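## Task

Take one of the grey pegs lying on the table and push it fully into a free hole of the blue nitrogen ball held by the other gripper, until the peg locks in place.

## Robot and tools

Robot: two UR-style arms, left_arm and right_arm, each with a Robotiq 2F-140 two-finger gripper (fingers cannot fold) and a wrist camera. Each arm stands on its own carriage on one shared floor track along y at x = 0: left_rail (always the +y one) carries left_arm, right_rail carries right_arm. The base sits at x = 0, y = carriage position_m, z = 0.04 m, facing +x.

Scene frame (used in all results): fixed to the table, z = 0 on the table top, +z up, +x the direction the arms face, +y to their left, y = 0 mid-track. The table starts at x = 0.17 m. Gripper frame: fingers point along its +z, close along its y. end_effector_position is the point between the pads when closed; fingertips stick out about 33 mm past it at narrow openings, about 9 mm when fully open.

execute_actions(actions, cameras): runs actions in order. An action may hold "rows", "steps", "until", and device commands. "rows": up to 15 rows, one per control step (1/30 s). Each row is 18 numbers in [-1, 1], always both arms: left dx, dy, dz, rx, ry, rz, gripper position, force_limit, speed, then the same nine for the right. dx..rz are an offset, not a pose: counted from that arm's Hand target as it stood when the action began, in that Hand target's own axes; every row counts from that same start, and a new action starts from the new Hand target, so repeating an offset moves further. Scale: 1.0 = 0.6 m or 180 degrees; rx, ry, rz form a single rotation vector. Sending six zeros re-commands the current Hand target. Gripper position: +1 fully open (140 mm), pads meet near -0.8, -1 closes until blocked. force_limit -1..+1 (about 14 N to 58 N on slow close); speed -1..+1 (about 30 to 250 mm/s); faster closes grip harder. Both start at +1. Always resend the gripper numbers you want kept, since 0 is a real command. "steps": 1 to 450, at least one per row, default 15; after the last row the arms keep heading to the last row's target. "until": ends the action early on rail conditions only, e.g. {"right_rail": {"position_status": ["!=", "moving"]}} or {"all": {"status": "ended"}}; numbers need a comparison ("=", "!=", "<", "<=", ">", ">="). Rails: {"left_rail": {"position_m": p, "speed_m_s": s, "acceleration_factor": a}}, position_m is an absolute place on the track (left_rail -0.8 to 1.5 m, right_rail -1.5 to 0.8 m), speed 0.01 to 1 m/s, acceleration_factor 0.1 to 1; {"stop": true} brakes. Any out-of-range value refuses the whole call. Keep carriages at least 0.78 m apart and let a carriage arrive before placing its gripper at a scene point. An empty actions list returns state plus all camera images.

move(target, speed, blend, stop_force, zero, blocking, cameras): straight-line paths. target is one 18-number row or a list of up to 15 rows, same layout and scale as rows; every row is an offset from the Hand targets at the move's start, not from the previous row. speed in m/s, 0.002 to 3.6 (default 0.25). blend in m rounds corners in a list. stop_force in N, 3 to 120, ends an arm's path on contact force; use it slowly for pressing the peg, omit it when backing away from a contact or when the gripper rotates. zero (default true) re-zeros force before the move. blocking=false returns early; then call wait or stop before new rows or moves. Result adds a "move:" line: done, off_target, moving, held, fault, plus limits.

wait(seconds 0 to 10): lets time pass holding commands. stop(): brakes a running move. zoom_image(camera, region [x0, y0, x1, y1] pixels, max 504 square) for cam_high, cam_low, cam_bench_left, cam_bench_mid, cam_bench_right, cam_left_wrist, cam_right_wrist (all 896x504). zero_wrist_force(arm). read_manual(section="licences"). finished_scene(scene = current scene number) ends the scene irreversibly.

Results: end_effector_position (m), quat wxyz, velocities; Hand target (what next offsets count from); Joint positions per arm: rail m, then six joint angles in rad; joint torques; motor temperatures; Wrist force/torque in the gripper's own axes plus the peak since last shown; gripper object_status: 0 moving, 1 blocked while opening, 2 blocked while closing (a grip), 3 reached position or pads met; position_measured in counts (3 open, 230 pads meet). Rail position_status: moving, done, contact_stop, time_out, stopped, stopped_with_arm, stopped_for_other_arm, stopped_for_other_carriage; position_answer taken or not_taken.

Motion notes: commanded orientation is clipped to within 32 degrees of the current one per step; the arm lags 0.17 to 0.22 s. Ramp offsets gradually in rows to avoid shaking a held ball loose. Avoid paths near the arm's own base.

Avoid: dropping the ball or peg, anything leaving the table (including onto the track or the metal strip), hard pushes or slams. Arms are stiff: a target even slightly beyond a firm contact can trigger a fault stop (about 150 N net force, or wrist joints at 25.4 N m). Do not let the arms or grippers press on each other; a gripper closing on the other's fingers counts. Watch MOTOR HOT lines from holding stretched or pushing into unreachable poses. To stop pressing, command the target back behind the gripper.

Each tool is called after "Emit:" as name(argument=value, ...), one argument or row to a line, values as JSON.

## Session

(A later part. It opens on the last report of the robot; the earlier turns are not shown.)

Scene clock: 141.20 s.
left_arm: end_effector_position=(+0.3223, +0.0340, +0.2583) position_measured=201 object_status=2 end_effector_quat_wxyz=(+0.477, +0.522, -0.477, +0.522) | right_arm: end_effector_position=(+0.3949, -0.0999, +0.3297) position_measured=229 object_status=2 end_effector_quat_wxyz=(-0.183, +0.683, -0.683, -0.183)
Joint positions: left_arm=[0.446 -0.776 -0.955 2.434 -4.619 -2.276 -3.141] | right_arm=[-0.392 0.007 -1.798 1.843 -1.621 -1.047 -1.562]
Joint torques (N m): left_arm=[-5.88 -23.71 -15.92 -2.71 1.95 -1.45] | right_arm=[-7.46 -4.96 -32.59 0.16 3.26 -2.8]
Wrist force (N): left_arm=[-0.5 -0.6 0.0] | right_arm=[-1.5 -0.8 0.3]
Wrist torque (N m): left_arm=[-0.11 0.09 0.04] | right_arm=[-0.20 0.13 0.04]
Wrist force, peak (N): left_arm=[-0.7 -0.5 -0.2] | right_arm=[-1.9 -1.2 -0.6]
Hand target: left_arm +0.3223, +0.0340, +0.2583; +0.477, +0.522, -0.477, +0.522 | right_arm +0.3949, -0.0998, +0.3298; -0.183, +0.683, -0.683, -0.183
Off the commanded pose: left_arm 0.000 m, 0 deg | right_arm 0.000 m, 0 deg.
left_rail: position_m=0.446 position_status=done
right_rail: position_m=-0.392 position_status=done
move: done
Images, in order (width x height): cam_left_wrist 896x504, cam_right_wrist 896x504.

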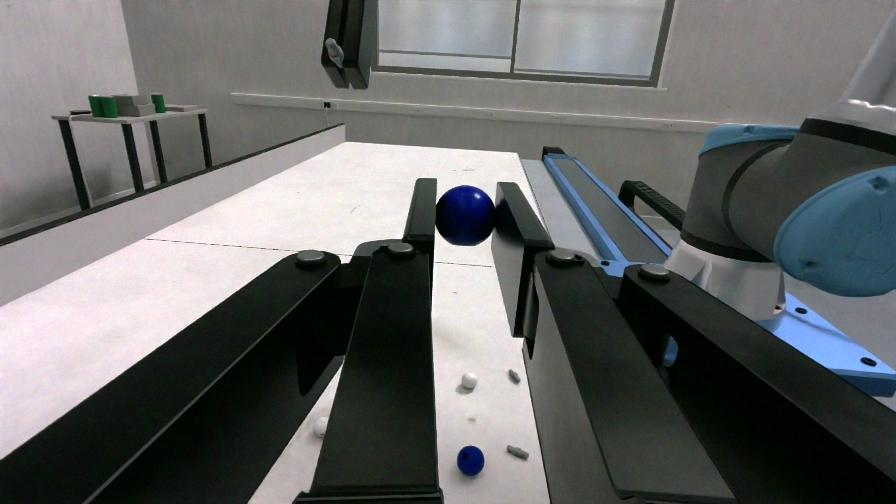

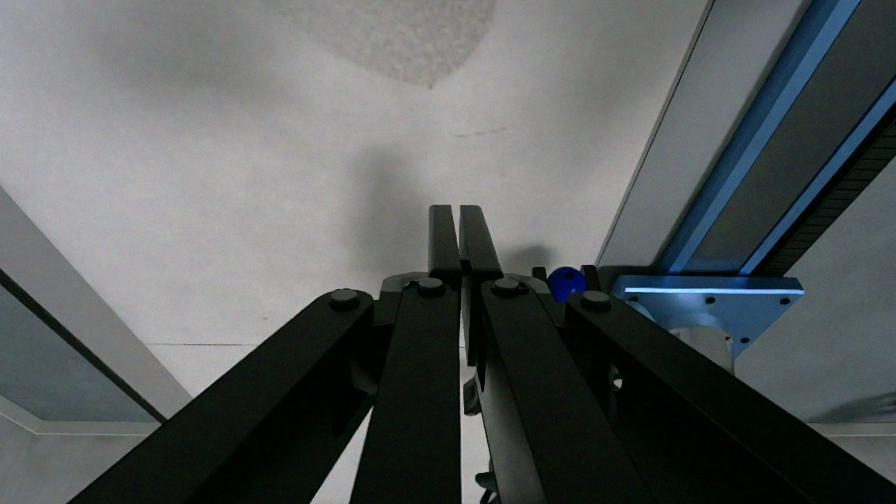

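Emit:
move(
  target=[0,0,0,0,0,0,-1,1,1,-0.057,0.13,0.0478,0,-0.1667,0,-1,1,-1],
  speed=0.15,
  cameras=["cam_right_wrist","cam_left_wrist"],
)

Emit:
zoom_image(
  camera="cam_right_wrist",
  region=[410, 110, 500, 200],
)

Emit:
zoom_image(
  camera="cam_left_wrist",
  region=[400, 80, 530, 250],
)

Scene clock: 180.03 s.
left_arm: end_effector_position=(+0.3223, +0.0340, +0.2583) position_measured=201 object_status=2 end_effector_quat_wxyz=(+0.477, +0.522, -0.477, +0.522) | right_arm: end_effector_position=(+0.3170, -0.0559, +0.3221) position_measured=229 object_status=2 end_effector_quat_wxyz=(-0.354, +0.612, -0.612, -0.354)
Joint positions: left_arm=[0.446 -0.776 -0.955 2.434 -4.619 -2.276 -3.141] | right_arm=[-0.392 -0.218 -2.018 2.205 -1.4 -0.563 -1.988]
Joint torques (N m): left_arm=[-5.97 -22.84 -15.21 -2.59 1.86 -1.37] | right_arm=[-5.95 -15.8 -16.47 0.72 3.42 -2.64]
Wrist force (N): left_arm=[-0.6 -0.5 -0.2] | right_arm=[-2.8 -1.5 1.4]
Wrist torque (N m): left_arm=[-0.09 0.09 0.04] | right_arm=[-0.45 0.16 -0.04]
Wrist force, peak (N): left_arm=[-0.6 -0.7 -0.3] | right_arm=[-3.0 -1.5 1.6]
Hand target: left_arm +0.3223, +0.0340, +0.2583; +0.477, +0.522, -0.477, +0.522 | right_arm +0.3169, -0.0559, +0.3221; -0.354, +0.612, -0.612, -0.354
Off the commanded pose: left_arm 0.000 m, 0 deg | right_arm 0.000 m, 0 deg.
left_rail: position_m=0.446 position_status=done
right_rail: position_m=-0.392 position_status=done
move: done
Images, in order (width x height): cam_left_wrist 896x504, cam_right_wrist 896x504.

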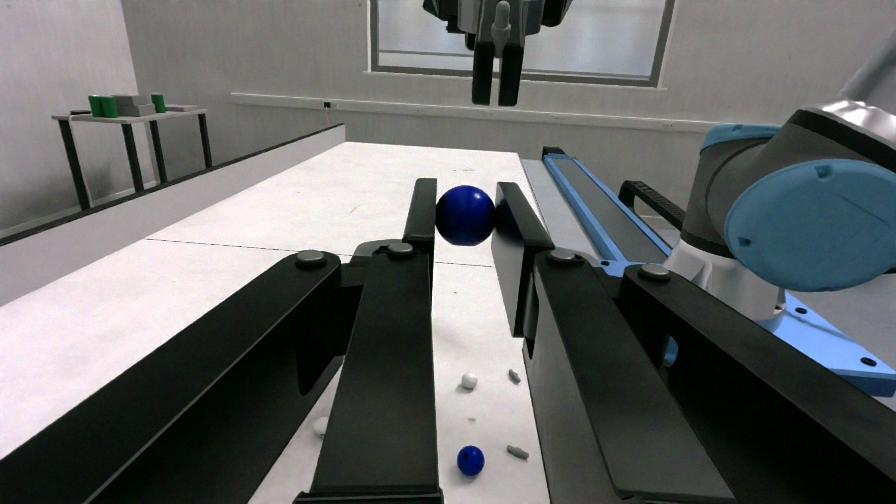

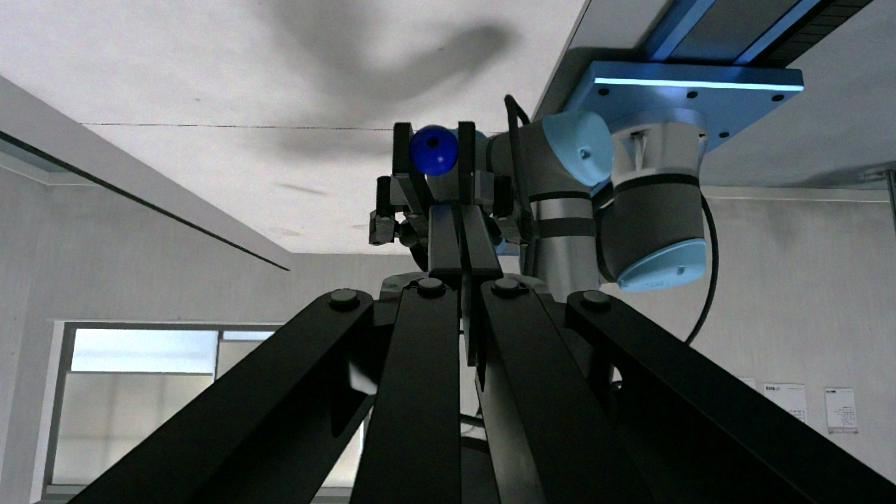

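Scaled by 5.600 from the camera's 896x504 image, which has a finer 1280x720 frame.

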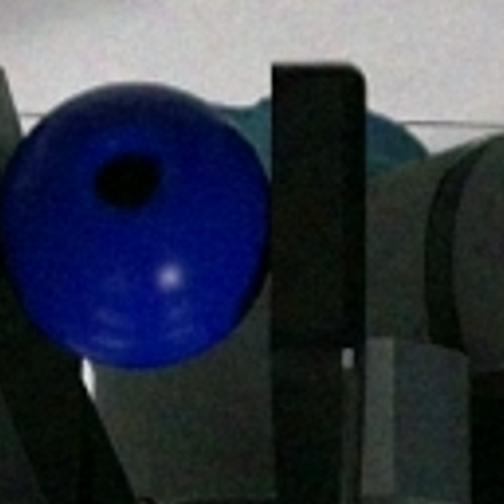

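Scaled by 2.965 from the camera's 896x504 image, which has a finer 1280x720 frame.

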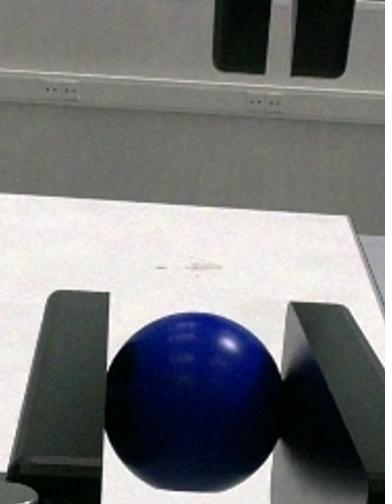

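Emit:
move(
  target=[0,0,0,0,0,0,-1,1,1,-0.0198,-0.016,0.0543,-0.0138,0.346,-0.0229,-1,1,-1],
  speed=0.25,
  cameras=["cam_left_wrist","cam_bench_mid","cam_low"],
)

Emit:
zoom_image(
  camera="cam_left_wrist",
  region=[420, 130, 520, 250],
)

Emit:
zoom_image(
  camera="cam_bench_mid",
  region=[430, 105, 500, 155],
)

Scene clock: 210.87 s.
left_arm: end_effector_position=(+0.3223, +0.0340, +0.2583) position_measured=201 object_status=2 end_effector_quat_wxyz=(+0.477, +0.522, -0.477, +0.522) | right_arm: end_effector_position=(+0.3265, -0.0217, +0.3161) position_measured=229 object_status=2 end_effector_quat_wxyz=(+0.015, +0.735, -0.678, +0.014)
Joint positions: left_arm=[0.446 -0.776 -0.955 2.434 -4.619 -2.276 -3.141] | right_arm=[-0.392 0.595 -1.588 1.583 -1.544 -1.604 -1.055]
Joint torques (N m): left_arm=[-5.72 -22.88 -15.16 -2.61 1.86 -1.4] | right_arm=[8.18 -15.11 -32.32 -0.31 -2.15 2.55]
Wrist force (N): left_arm=[-0.3 -0.4 0.0] | right_arm=[-0.3 -0.1 0.5]
Wrist torque (N m): left_arm=[-0.08 0.05 0.05] | right_arm=[-0.02 0.08 -0.05]
Wrist force, peak (N): left_arm=[-0.8 -0.5 -0.3] | right_arm=[-3.0 -1.7 1.7]
Hand target: left_arm +0.3223, +0.0340, +0.2583; +0.477, +0.522, -0.477, +0.522 | right_arm +0.3265, -0.0217, +0.3161; +0.015, +0.735, -0.678, +0.014
Off the commanded pose: left_arm 0.000 m, 0 deg | right_arm 0.000 m, 0 deg.
left_rail: position_m=0.446 position_status=done
right_rail: position_m=-0.392 position_status=done
move: done
Images, in order (width x height): cam_low 896x504, cam_bench_mid 896x504, cam_left_wrist 896x504.

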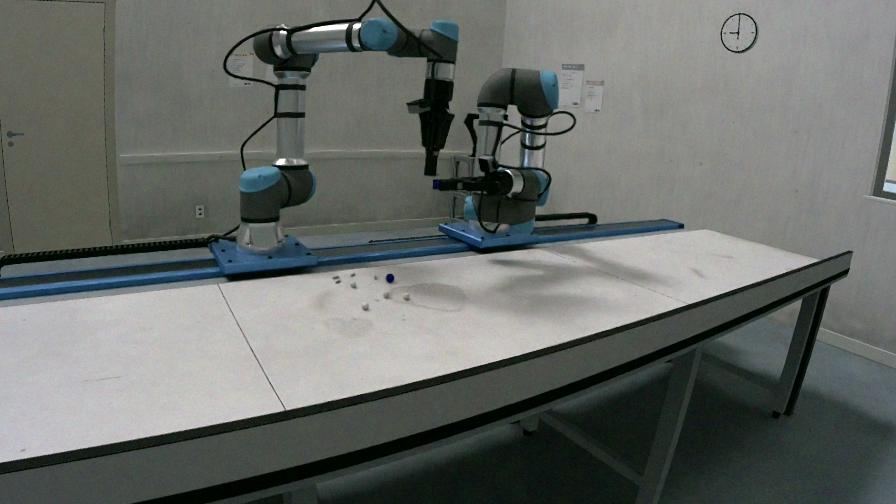

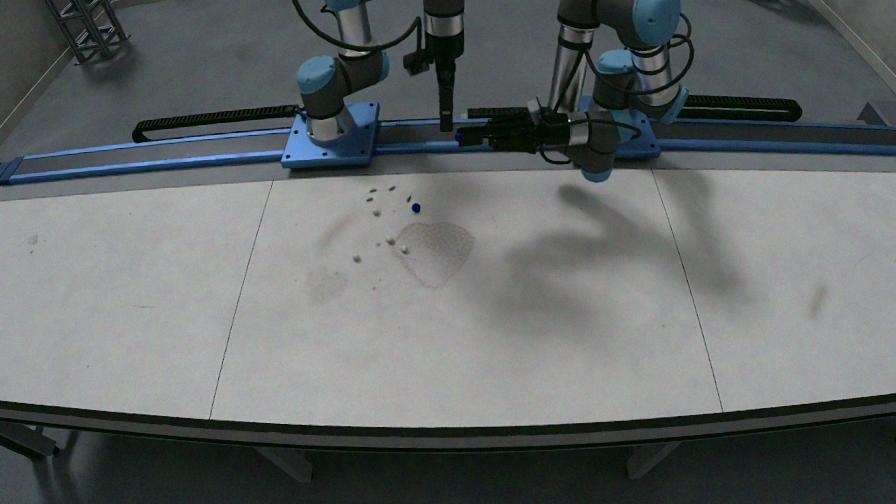

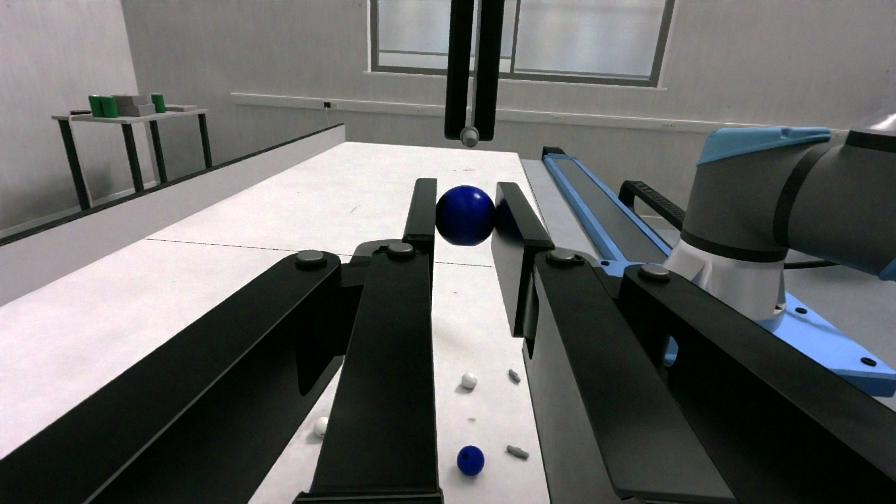

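Scaled by 4.200 from the camera's 896x504 image, which has a finer 1280x720 frame.

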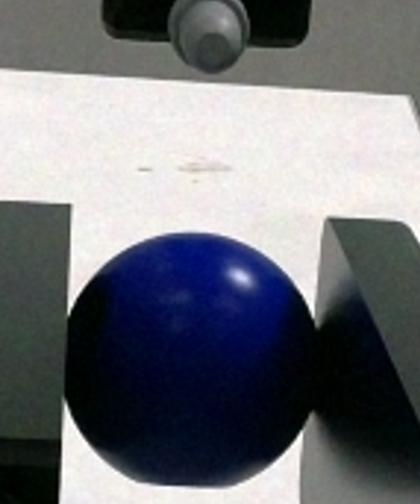

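Scaled by 7.200 from the camera's 896x504 image, which has a finer 1280x720 frame.

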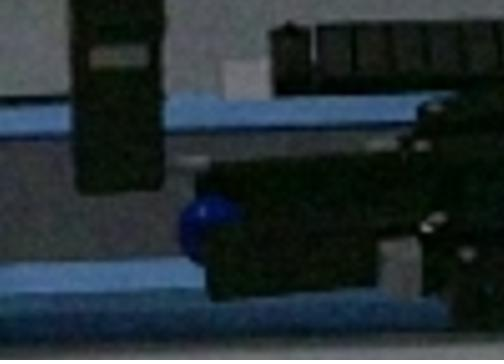

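Emit:
move(
  target=[0,0,0,0,0,0,-1,1,1,-0.0033,0,0.0133,0,0,0,-1,1,-1],
  speed=0.04,
  cameras=["cam_left_wrist"],
)

Emit:
zoom_image(
  camera="cam_left_wrist",
  region=[420, 150, 520, 250],
)

Scene clock: 225.13 s.
left_arm: end_effector_position=(+0.3223, +0.0340, +0.2583) position_measured=201 object_status=2 end_effector_quat_wxyz=(+0.477, +0.522, -0.477, +0.522) | right_arm: end_effector_position=(+0.3264, -0.0201, +0.3082) position_measured=229 object_status=2 end_effector_quat_wxyz=(+0.015, +0.735, -0.678, +0.014)
Joint positions: left_arm=[0.446 -0.776 -0.955 2.434 -4.619 -2.276 -3.141] | right_arm=[-0.392 0.599 -1.585 1.6 -1.564 -1.604 -1.052]
Joint torques (N m): left_arm=[-6.06 -23.27 -14.67 -2.5 1.8 -1.36] | right_arm=[8 -15.23 -16.49 -5.53 0.21 2.5]
Wrist force (N): left_arm=[-0.6 -0.6 -0.2] | right_arm=[-0.1 -0.2 0.1]
Wrist torque (N m): left_arm=[-0.11 0.09 0.04] | right_arm=[-0.02 0.03 -0.05]
Wrist force, peak (N): left_arm=[-0.6 -0.7 0.0] | right_arm=[-0.1 -0.4 0.6]
Hand target: left_arm +0.3223, +0.0340, +0.2583; +0.477, +0.522, -0.477, +0.522 | right_arm +0.3264, -0.0201, +0.3081; +0.015, +0.735, -0.678, +0.014
Off the commanded pose: left_arm 0.000 m, 0 deg | right_arm 0.000 m, 0 deg.
left_rail: position_m=0.446 position_status=done
right_rail: position_m=-0.392 position_status=done
move: done
Images, in order (width x height): cam_left_wrist 896x504.

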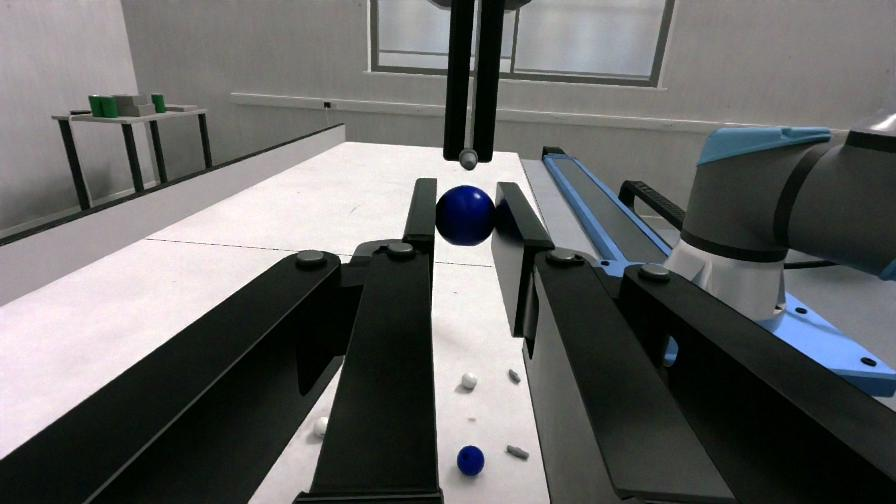

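Scaled by 5.040 from the camera's 896x504 image, which has a finer 1280x720 frame.

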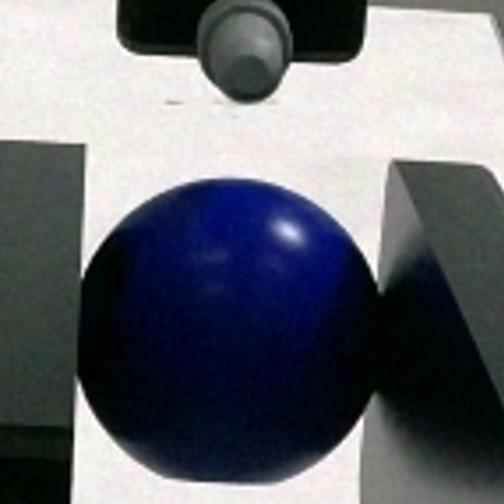

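Emit:
move(
  target=[0,0,0,0,0,0,-1,1,1,0,0,0.0167,0,0,0,-1,1,-1],
  speed=0.006,
  stop_force=3,
  cameras=["cam_left_wrist"],
)

Emit:
zoom_image(
  camera="cam_left_wrist",
  region=[420, 150, 520, 250],
)

Scene clock: 231.20 s.
left_arm: end_effector_position=(+0.3223, +0.0340, +0.2583) position_measured=201 object_status=2 end_effector_quat_wxyz=(+0.477, +0.522, -0.477, +0.522) | right_arm: end_effector_position=(+0.3264, -0.0203, +0.3011) position_measured=229 object_status=2 end_effector_quat_wxyz=(+0.015, +0.735, -0.678, +0.014)
Joint positions: left_arm=[0.446 -0.776 -0.955 2.434 -4.619 -2.276 -3.141] | right_arm=[-0.392 0.598 -1.585 1.618 -1.582 -1.604 -1.052]
Joint torques (N m): left_arm=[-5.22 -23.32 -13.66 -2.4 1.51 -1.28] | right_arm=[-2.28 -31.02 -30.79 0.25 0.5 -1.76]
Wrist force (N): left_arm=[-2.8 0.0 -0.8] | right_arm=[0.8 -0.5 -2.2]
Wrist torque (N m): left_arm=[-0.08 0.01 0.05] | right_arm=[-0.01 0.02 0.02]
Wrist force, peak (N): left_arm=[-3.8 -0.8 -1.5] | right_arm=[1.2 -0.1 -3.1]
Hand target: left_arm +0.3223, +0.0340, +0.2583; +0.477, +0.522, -0.477, +0.522 | right_arm +0.3264, -0.0203, +0.3011; +0.015, +0.735, -0.678, +0.014 (not the last commanded pose)
Off the commanded pose: left_arm 0.000 m, 0 deg | right_arm 0.003 m, 0 deg.
left_rail: position_m=0.446 position_status=done
right_rail: position_m=-0.392 position_status=done
move: contact (right_arm)
Images, in order (width x height): cam_left_wrist 896x504.

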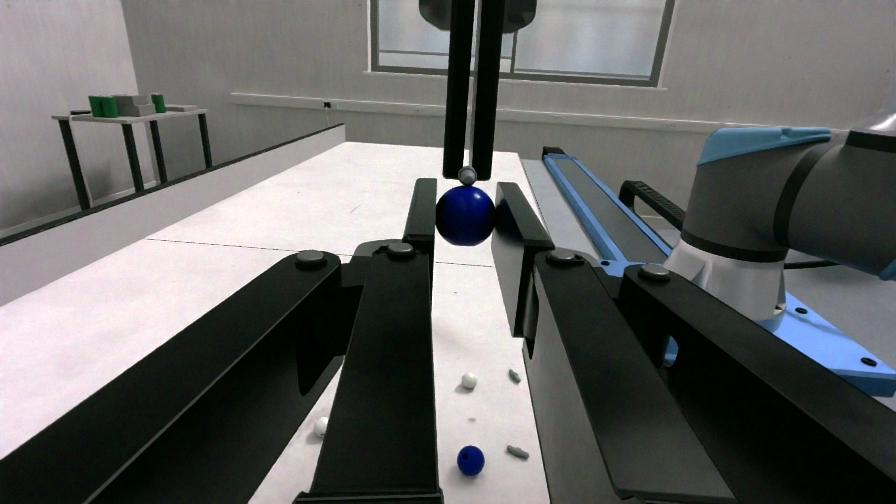

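Scaled by 5.040 from the camera's 896x504 image, which has a finer 1280x720 frame.

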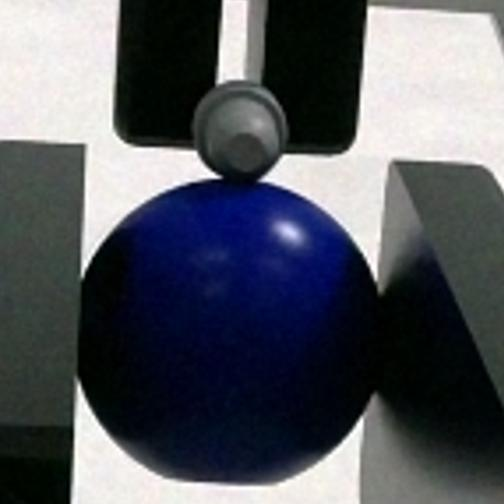

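Emit:
move(
  target=[
    [0,0,0,0,0,0,-1,1,1,0,0,-0.003,0,0,0,-1,1,-1],
    [0,0,0,0,0,0,-1,1,1,0.0267,-0.0002,-0.003,0,0,0,-1,1,-1],
    [0,0,0,0,0,0,-1,1,1,0.0267,-0.0002,0.0207,0,0,0,-1,1,-1],
  ],
  speed=0.04,
  cameras=["cam_left_wrist","cam_bench_mid"],
)

Emit:
zoom_image(
  camera="cam_left_wrist",
  region=[420, 140, 520, 240],
)

Emit:
zoom_image(
  camera="cam_bench_mid",
  region=[430, 105, 500, 155],
)

Scene clock: 241.03 s.
left_arm: end_effector_position=(+0.3223, +0.0340, +0.2583) position_measured=201 object_status=2 end_effector_quat_wxyz=(+0.477, +0.522, -0.477, +0.522) | right_arm: end_effector_position=(+0.3278, -0.0368, +0.2895) position_measured=229 object_status=2 end_effector_quat_wxyz=(+0.015, +0.735, -0.678, +0.014)
Joint positions: left_arm=[0.446 -0.776 -0.955 2.434 -4.619 -2.276 -3.141] | right_arm=[-0.392 0.568 -1.611 1.674 -1.612 -1.605 -1.082]
Joint torques (N m): left_arm=[-5.9 -23.13 -15.09 -2.21 0.01 -1.27] | right_arm=[-7.37 -14.15 -15.55 -6.08 -2.03 -2.59]
Wrist force (N): left_arm=[-0.5 -0.3 -0.1] | right_arm=[0.0 -0.4 0.2]
Wrist torque (N m): left_arm=[-0.05 0.09 0.04] | right_arm=[-0.07 0.03 0.07]
Wrist force, peak (N): left_arm=[-3.2 -0.1 -0.9] | right_arm=[1.0 -0.5 -2.5]
Hand target: left_arm +0.3223, +0.0340, +0.2583; +0.477, +0.522, -0.477, +0.522 | right_arm +0.3278, -0.0368, +0.2893; +0.015, +0.735, -0.678, +0.014
Off the commanded pose: left_arm 0.000 m, 0 deg | right_arm 0.000 m, 0 deg.
left_rail: position_m=0.446 position_status=done
right_rail: position_m=-0.392 position_status=done
move: done
Images, in order (width x height): cam_bench_mid 896x504, cam_left_wrist 896x504.

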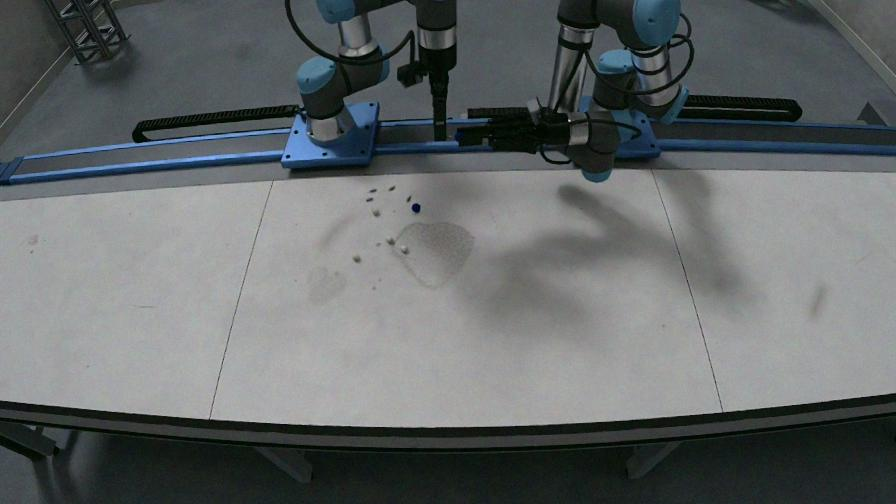

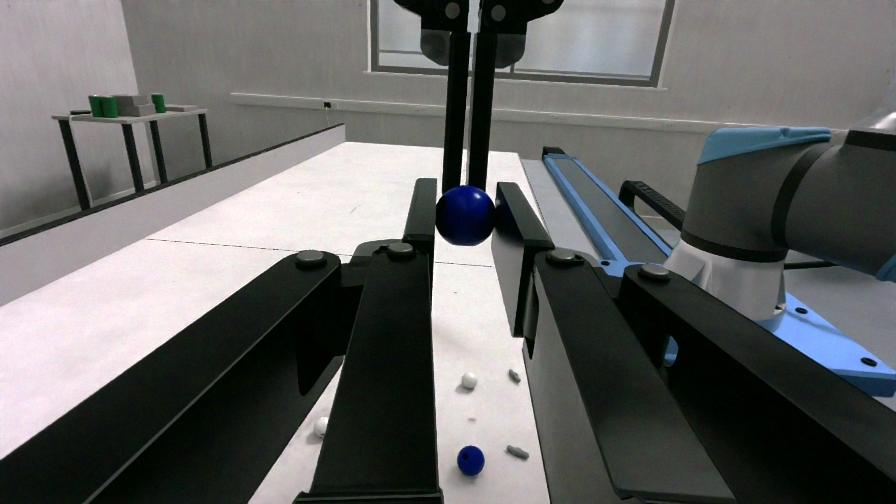

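Scaled by 5.040 from the camera's 896x504 image, which has a finer 1280x720 frame.

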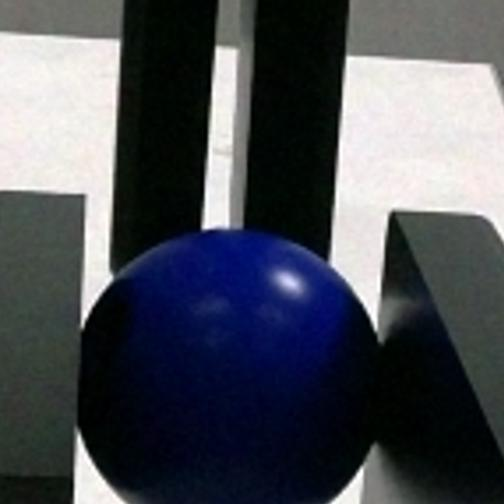

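Scaled by 7.200 from the camera's 896x504 image, which has a finer 1280x720 frame.

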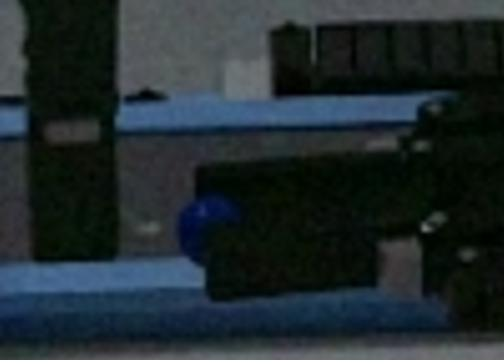

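Emit:
move(
  target=[0,0,0,0,0,0,-1,1,1,-0.0267,0,0,0,0,0,-1,1,-1],
  speed=0.008,
  stop_force=5,
  cameras=["cam_left_wrist","cam_bench_mid"],
)

Emit:
zoom_image(
  camera="cam_left_wrist",
  region=[420, 140, 520, 240],
)

Emit:
zoom_image(
  camera="cam_bench_mid",
  region=[430, 105, 500, 155],
)

Scene clock: 247.30 s.
left_arm: end_effector_position=(+0.3223, +0.0340, +0.2583) position_measured=201 object_status=2 end_effector_quat_wxyz=(+0.477, +0.522, -0.477, +0.522) | right_arm: end_effector_position=(+0.3268, -0.0253, +0.2888) position_measured=229 object_status=2 end_effector_quat_wxyz=(+0.015, +0.735, -0.678, +0.014)
Joint positions: left_arm=[0.446 -0.776 -0.955 2.434 -4.619 -2.276 -3.141] | right_arm=[-0.392 0.589 -1.592 1.657 -1.614 -1.604 -1.061]
Joint torques (N m): left_arm=[-6.13 -23.77 -14.54 -0.48 -0.25 -1.31] | right_arm=[-6.32 -38.56 -17.24 -4.99 1.26 -2.62]
Wrist force (N): left_arm=[2.1 1.1 -0.9] | right_arm=[0.6 -1.9 2.6]
Wrist torque (N m): left_arm=[-0.15 0.20 0.05] | right_arm=[0.01 0.13 0.04]
Wrist force, peak (N): left_arm=[1.7 0.4 -6.7] | right_arm=[6.6 -1.3 2.4]
Hand target: left_arm +0.3223, +0.0340, +0.2583; +0.477, +0.522, -0.477, +0.522 | right_arm +0.3268, -0.0253, +0.2888; +0.015, +0.735, -0.678, +0.014 (not the last commanded pose)
Off the commanded pose: left_arm 0.000 m, 0 deg | right_arm 0.004 m, 0 deg.
left_rail: position_m=0.446 position_status=done
right_rail: position_m=-0.392 position_status=done
move: contact (right_arm)
Images, in order (width x height): cam_bench_mid 896x504, cam_left_wrist 896x504.

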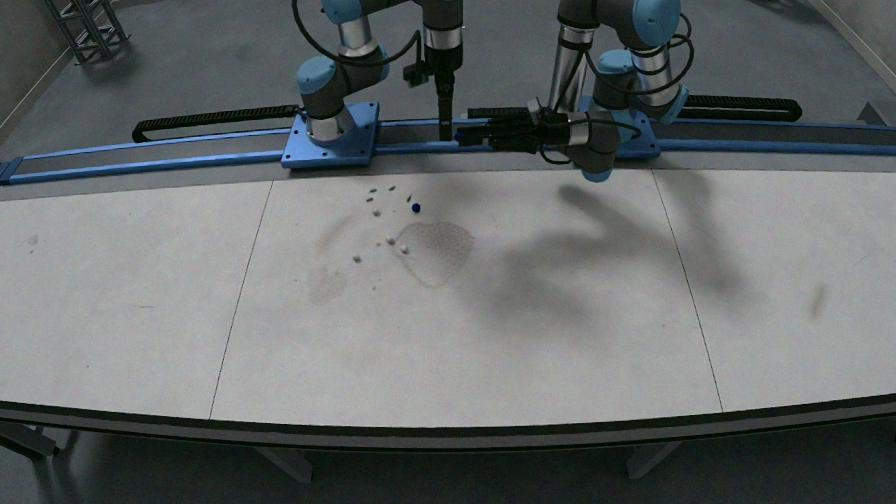

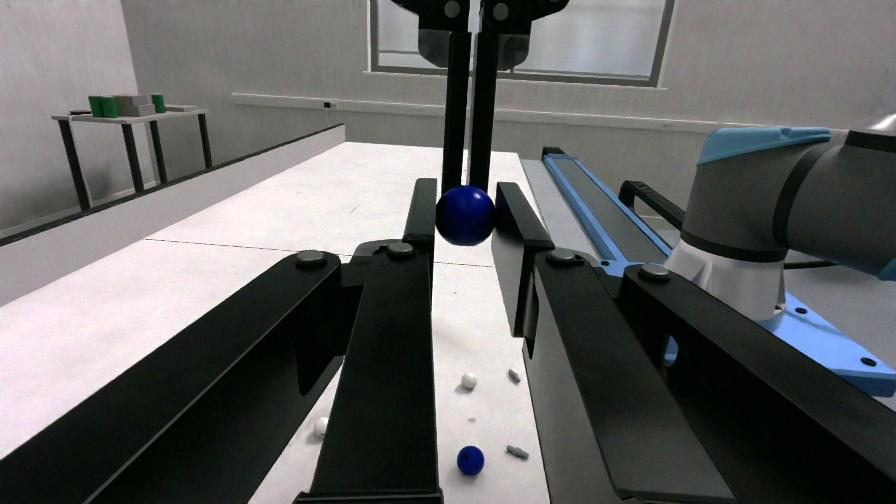

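Scaled by 5.040 from the camera's 896x504 image, which has a finer 1280x720 frame.

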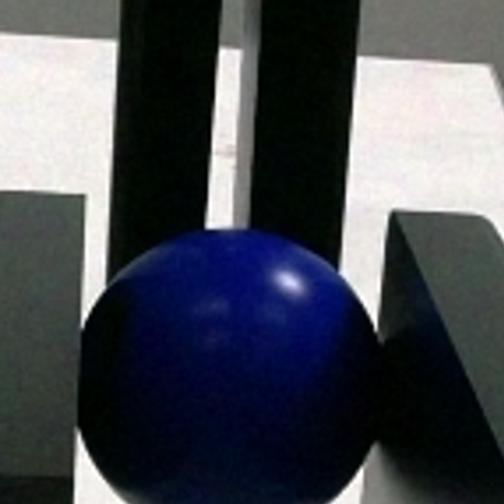

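Scaled by 7.200 from the camera's 896x504 image, which has a finer 1280x720 frame.

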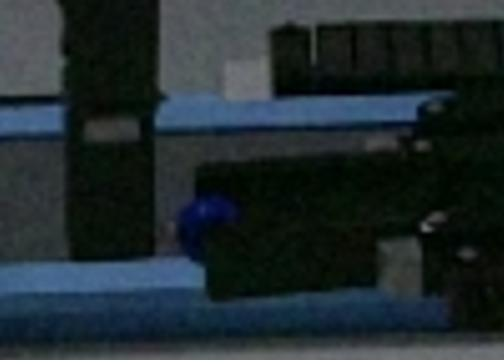

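Emit:
move(
  target=[0,0,0,0,0,0,-1,1,1,0,-0.0003,0.0005,0,0,0,-1,1,-1],
  speed=0.005,
)

Emit:
move(
  target=[0,0,0,0,0,0,-1,1,1,-0.016,0,0,0,0,0,-1,1,-1],
  speed=0.005,
  stop_force=15,
  cameras=["cam_left_wrist","cam_bench_mid"],
)

Emit:
zoom_image(
  camera="cam_bench_mid",
  region=[430, 105, 500, 155],
)

Emit:
zoom_image(
  camera="cam_left_wrist",
  region=[420, 140, 520, 240],
)

Scene clock: 254.73 s.
left_arm: end_effector_position=(+0.3223, +0.0340, +0.2583) position_measured=201 object_status=2 end_effector_quat_wxyz=(+0.477, +0.522, -0.477, +0.522) | right_arm: end_effector_position=(+0.3270, -0.0253, +0.2886) position_measured=229 object_status=2 end_effector_quat_wxyz=(+0.015, +0.735, -0.678, +0.014)
Joint positions: left_arm=[0.446 -0.776 -0.955 2.434 -4.619 -2.276 -3.141] | right_arm=[-0.392 0.589 -1.591 1.657 -1.614 -1.604 -1.061]
Joint torques (N m): left_arm=[-5.89 -23.88 -14.89 -0.07 1.38 -1.36] | right_arm=[-7.49 -15.74 -17.19 -6.17 -1.7 -2.61]
Wrist force (N): left_arm=[1.1 -0.8 -0.7] | right_arm=[0.6 0.1 1.8]
Wrist torque (N m): left_arm=[-0.08 0.14 0.05] | right_arm=[-0.03 0.08 0.04]
Wrist force, peak (N): left_arm=[2.4 1.4 -0.9] | right_arm=[0.8 -2.3 2.7]
Hand target: left_arm +0.3223, +0.0340, +0.2583; +0.477, +0.522, -0.477, +0.522 | right_arm +0.3270, -0.0253, +0.2885; +0.015, +0.735, -0.678, +0.014
Off the commanded pose: left_arm 0.000 m, 0 deg | right_arm 0.000 m, 0 deg.
left_rail: position_m=0.446 position_status=done
right_rail: position_m=-0.392 position_status=done
move: done

Scene clock: 256.17 s.
left_arm: end_effector_position=(+0.3223, +0.0340, +0.2583) position_measured=201 object_status=2 end_effector_quat_wxyz=(+0.477, +0.522, -0.477, +0.522) | right_arm: end_effector_position=(+0.3269, -0.0239, +0.2885) position_measured=229 object_status=2 end_effector_quat_wxyz=(+0.015, +0.735, -0.678, +0.014)
Joint positions: left_arm=[0.446 -0.776 -0.955 2.434 -4.619 -2.276 -3.141] | right_arm=[-0.392 0.591 -1.589 1.655 -1.614 -1.604 -1.059]
Joint torques (N m): left_arm=[-5.61 -24.16 -14.31 -1.44 -1.36 -1.3] | right_arm=[-2.13 -37.14 -19.24 -7.94 6.05 -2.66]
Wrist force (N): left_arm=[0.1 -0.3 -14.3] | right_arm=[14.7 -0.7 1.2]
Wrist torque (N m): left_arm=[-0.14 0.10 0.05] | right_arm=[-0.03 0.43 -0.02]
Wrist force, peak (N): left_arm=[0.0 -0.4 -17.8] | right_arm=[18.5 -0.5 1.2]
Hand target: left_arm +0.3223, +0.0340, +0.2583; +0.477, +0.522, -0.477, +0.522 | right_arm +0.3269, -0.0239, +0.2885; +0.015, +0.735, -0.678, +0.014 (not the last commanded pose)
Off the commanded pose: left_arm 0.000 m, 0 deg | right_arm 0.008 m, 0 deg.
left_rail: position_m=0.446 position_status=done
right_rail: position_m=-0.392 position_status=done
move: contact (right_arm)
Images, in order (width x height): cam_bench_mid 896x504, cam_left_wrist 896x504.

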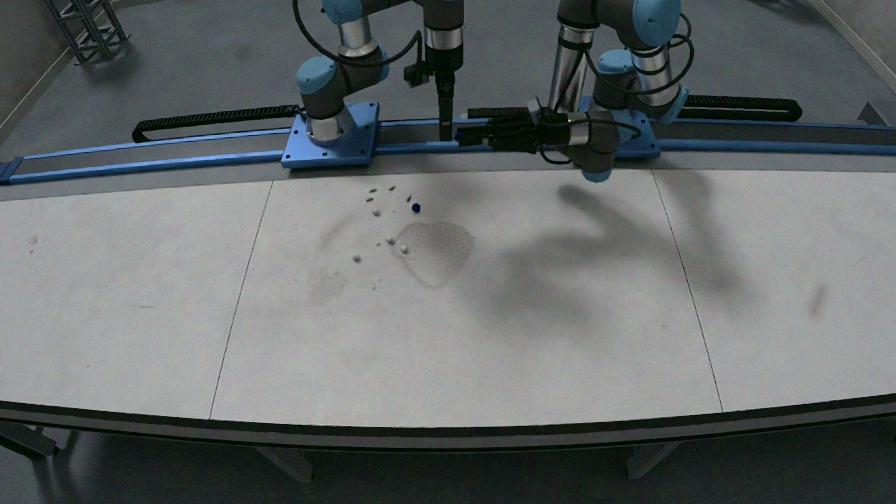

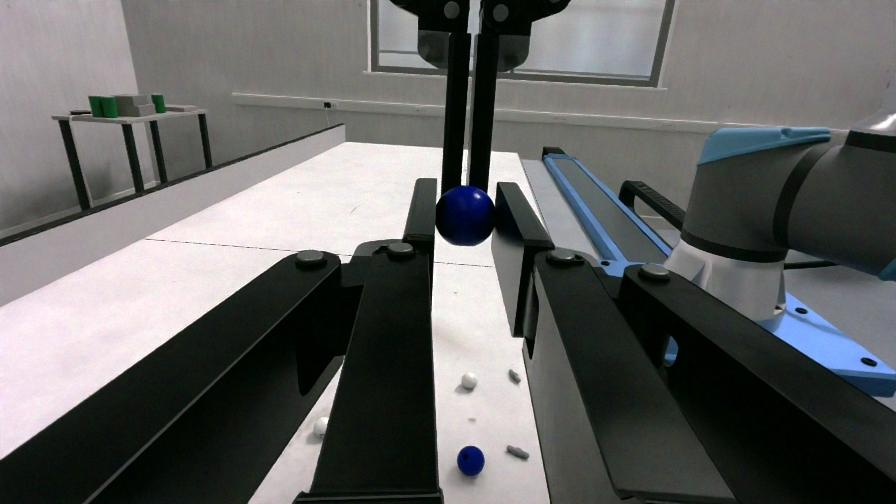

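Scaled by 7.200 from the camera's 896x504 image, which has a finer 1280x720 frame.

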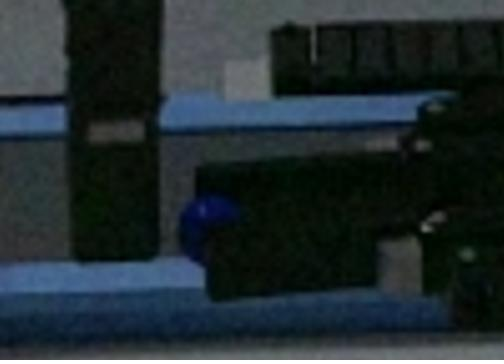

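Scaled by 5.040 from the camera's 896x504 image, which has a finer 1280x720 frame.

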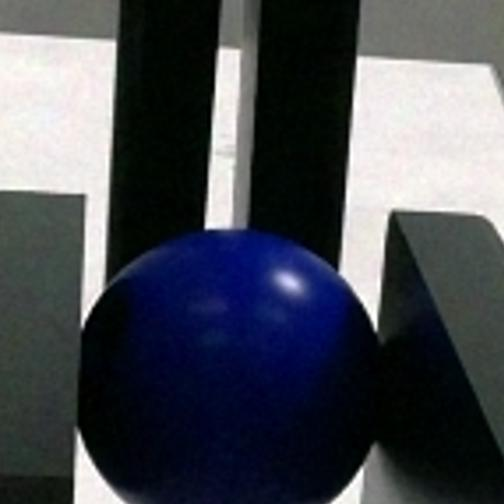

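Emit:
move(
  target=[0,0,0,0,0,0,-1,1,1,-0.025,0,0,0,0,0,-1,1,-1],
  speed=0.006,
  stop_force=30,
  cameras=["cam_left_wrist","cam_bench_mid"],
)

Emit:
zoom_image(
  camera="cam_bench_mid",
  region=[430, 105, 500, 155],
)

Emit:
zoom_image(
  camera="cam_left_wrist",
  region=[420, 140, 520, 240],
)

Scene clock: 262.73 s.
left_arm: end_effector_position=(+0.3223, +0.0340, +0.2583) position_measured=201 object_status=2 end_effector_quat_wxyz=(+0.477, +0.522, -0.477, +0.522) | right_arm: end_effector_position=(+0.3257, -0.0090, +0.2879) position_measured=229 object_status=2 end_effector_quat_wxyz=(+0.015, +0.735, -0.678, +0.014)
Joint positions: left_arm=[0.446 -0.776 -0.955 2.434 -4.619 -2.276 -3.141] | right_arm=[-0.392 0.618 -1.563 1.63 -1.615 -1.604 -1.032]
Joint torques (N m): left_arm=[-5.74 -22.85 -14.57 1.71 1.73 -1.29] | right_arm=[21.05 -14.32 -38.37 -11.97 12.64 2.52]
Wrist force (N): left_arm=[-1.7 -0.8 -36.5] | right_arm=[37.7 -0.1 0.6]
Wrist torque (N m): left_arm=[-0.09 0.04 0.05] | right_arm=[-0.04 1.08 -0.07]
Wrist force, peak (N): left_arm=[-1.7 0.1 -37.4] | right_arm=[38.7 -1.1 0.5]
Hand target: left_arm +0.3223, +0.0340, +0.2583; +0.477, +0.522, -0.477, +0.522 | right_arm +0.3257, -0.0090, +0.2879; +0.015, +0.735, -0.678, +0.014
Off the commanded pose: left_arm 0.000 m, 0 deg | right_arm 0.000 m, 0 deg.
left_rail: position_m=0.446 position_status=done
right_rail: position_m=-0.392 position_status=done
move: done
Images, in order (width x height): cam_bench_mid 896x504, cam_left_wrist 896x504.

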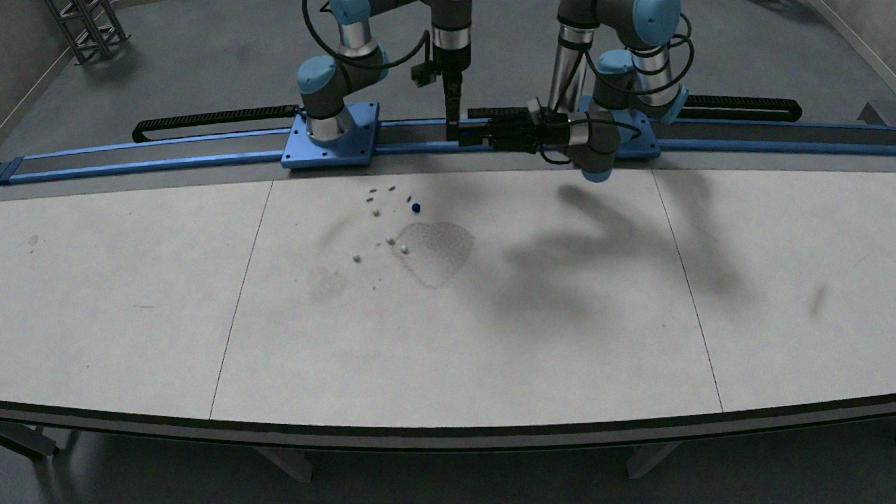

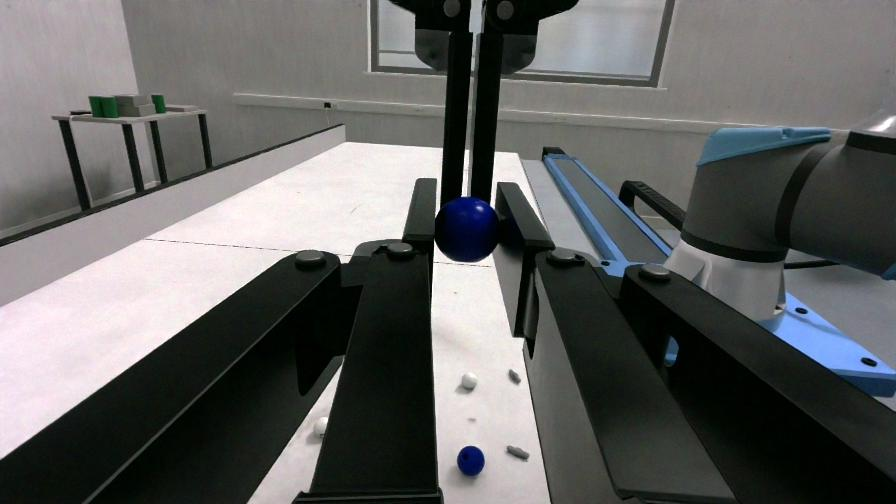

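Scaled by 7.200 from the camera's 896x504 image, which has a finer 1280x720 frame.

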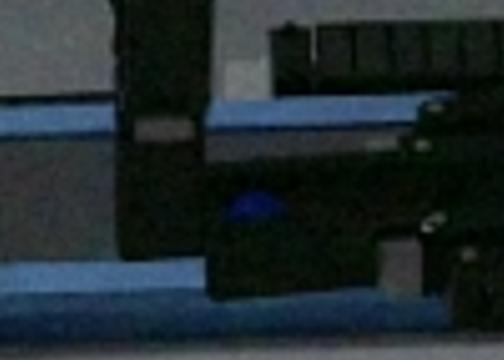

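Scaled by 5.040 from the camera's 896x504 image, which has a finer 1280x720 frame.

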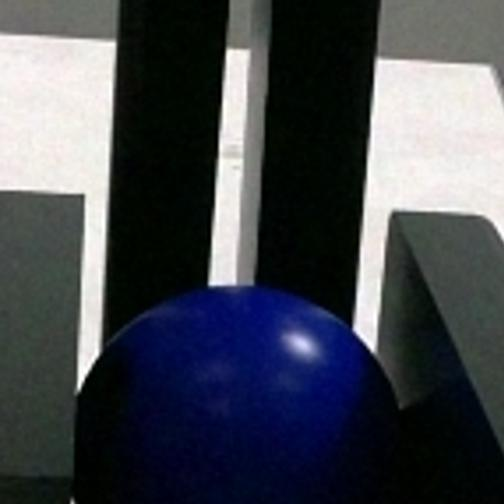

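Emit:
move(
  target=[0,0,0,0,0,0,-1,1,1,0.0033,0,0,0,0,0,-1,1,-1],
  speed=0.008,
)

Scene clock: 282.30 s.
left_arm: end_effector_position=(+0.3223, +0.0340, +0.2583) position_measured=201 object_status=2 end_effector_quat_wxyz=(+0.477, +0.522, -0.477, +0.522) | right_arm: end_effector_position=(+0.3259, -0.0107, +0.2879) position_measured=229 object_status=2 end_effector_quat_wxyz=(+0.015, +0.735, -0.678, +0.014)
Joint positions: left_arm=[0.446 -0.776 -0.955 2.434 -4.619 -2.276 -3.141] | right_arm=[-0.392 0.615 -1.566 1.633 -1.615 -1.603 -1.035]
Joint torques (N m): left_arm=[-5.13 -24.4 -13.68 -0.39 1.55 -0.98] | right_arm=[-8.82 -38.76 -17.98 -3.94 -1.34 -2.39]
Wrist force (N): left_arm=[1.2 0.1 1.2] | right_arm=[-1.3 -0.5 1.7]
Wrist torque (N m): left_arm=[-0.10 0.14 0.05] | right_arm=[0.02 -0.01 0.10]
Wrist force, peak (N): left_arm=[-1.6 -0.8 -37.0] | right_arm=[38.2 0.1 0.5]
Hand target: left_arm +0.3223, +0.0340, +0.2583; +0.477, +0.522, -0.477, +0.522 | right_arm +0.3259, -0.0110, +0.2879; +0.015, +0.735, -0.678, +0.014
Off the commanded pose: left_arm 0.000 m, 0 deg | right_arm 0.000 m, 0 deg.
left_rail: position_m=0.446 position_status=done
right_rail: position_m=-0.392 position_status=done
move: done

Emit:
execute_actions(
  actions=[
    {"rows":[[0,0,0,0,0,0,-1,1,1,0,0,0,0,0,0,-0.75,1,-1]],"steps":30},
  ],
  cameras=["cam_left_wrist"],
)

Emit:
zoom_image(
  camera="cam_left_wrist",
  region=[420, 140, 520, 240],
)

Scene clock: 287.37 s.
left_arm: end_effector_position=(+0.3223, +0.0340, +0.2583) position_measured=201 object_status=2 end_effector_quat_wxyz=(+0.477, +0.522, -0.477, +0.522) | right_arm: end_effector_position=(+0.3259, -0.0110, +0.2879) position_measured=223 object_status=3 end_effector_quat_wxyz=(+0.015, +0.735, -0.678, +0.014)
Joint positions: left_arm=[0.446 -0.776 -0.955 2.434 -4.619 -2.276 -3.141] | right_arm=[-0.392 0.615 -1.566 1.633 -1.615 -1.604 -1.036]
Joint torques (N m): left_arm=[-5.16 -24.61 -13.48 -2.68 1.72 -1.19] | right_arm=[-7.88 -38.33 -16.38 -0.14 -1.67 -2.65]
Wrist force (N): left_arm=[0.7 -0.7 5.8] | right_arm=[-6.1 0.1 1.2]
Wrist torque (N m): left_arm=[-0.06 0.17 0.05] | right_arm=[-0.04 -0.10 0.08]
Wrist force, peak (N): left_arm=[1.4 -0.7 7.4] | right_arm=[-7.9 0.0 1.4]
Hand target: left_arm +0.3223, +0.0340, +0.2583; +0.477, +0.522, -0.477, +0.522 | right_arm +0.3259, -0.0110, +0.2879; +0.015, +0.735, -0.678, +0.014
Off the commanded pose: left_arm 0.000 m, 0 deg | right_arm 0.000 m, 0 deg.
left_rail: position_m=0.446 position_status=done
right_rail: position_m=-0.392 position_status=done
Images, in order (width x height): cam_left_wrist 896x504.

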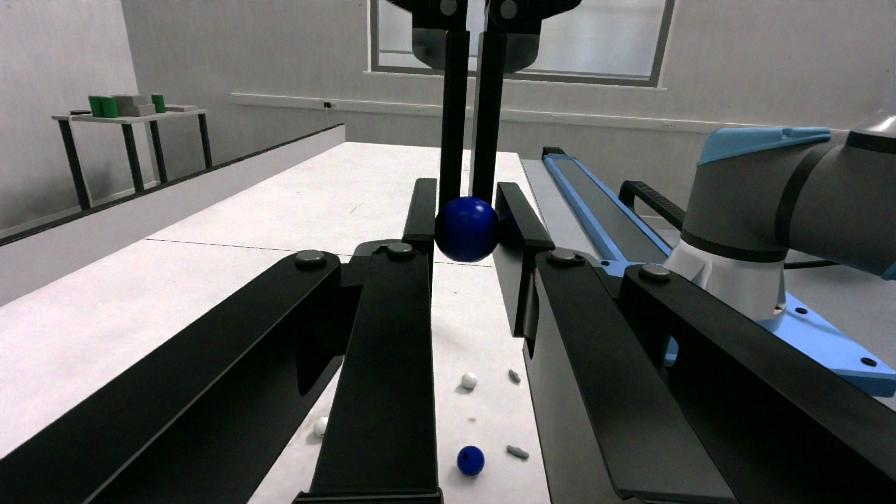

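Scaled by 5.040 from the camera's 896x504 image, which has a finer 1280x720 frame.

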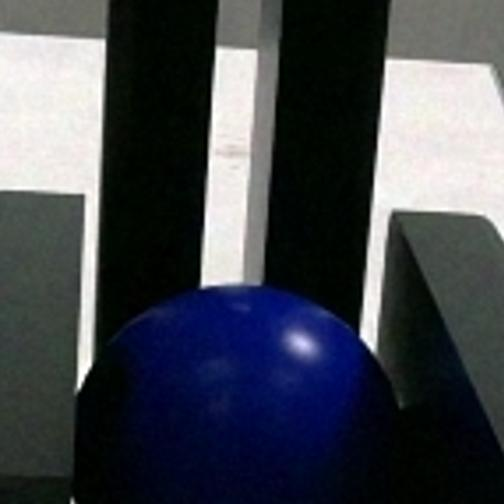

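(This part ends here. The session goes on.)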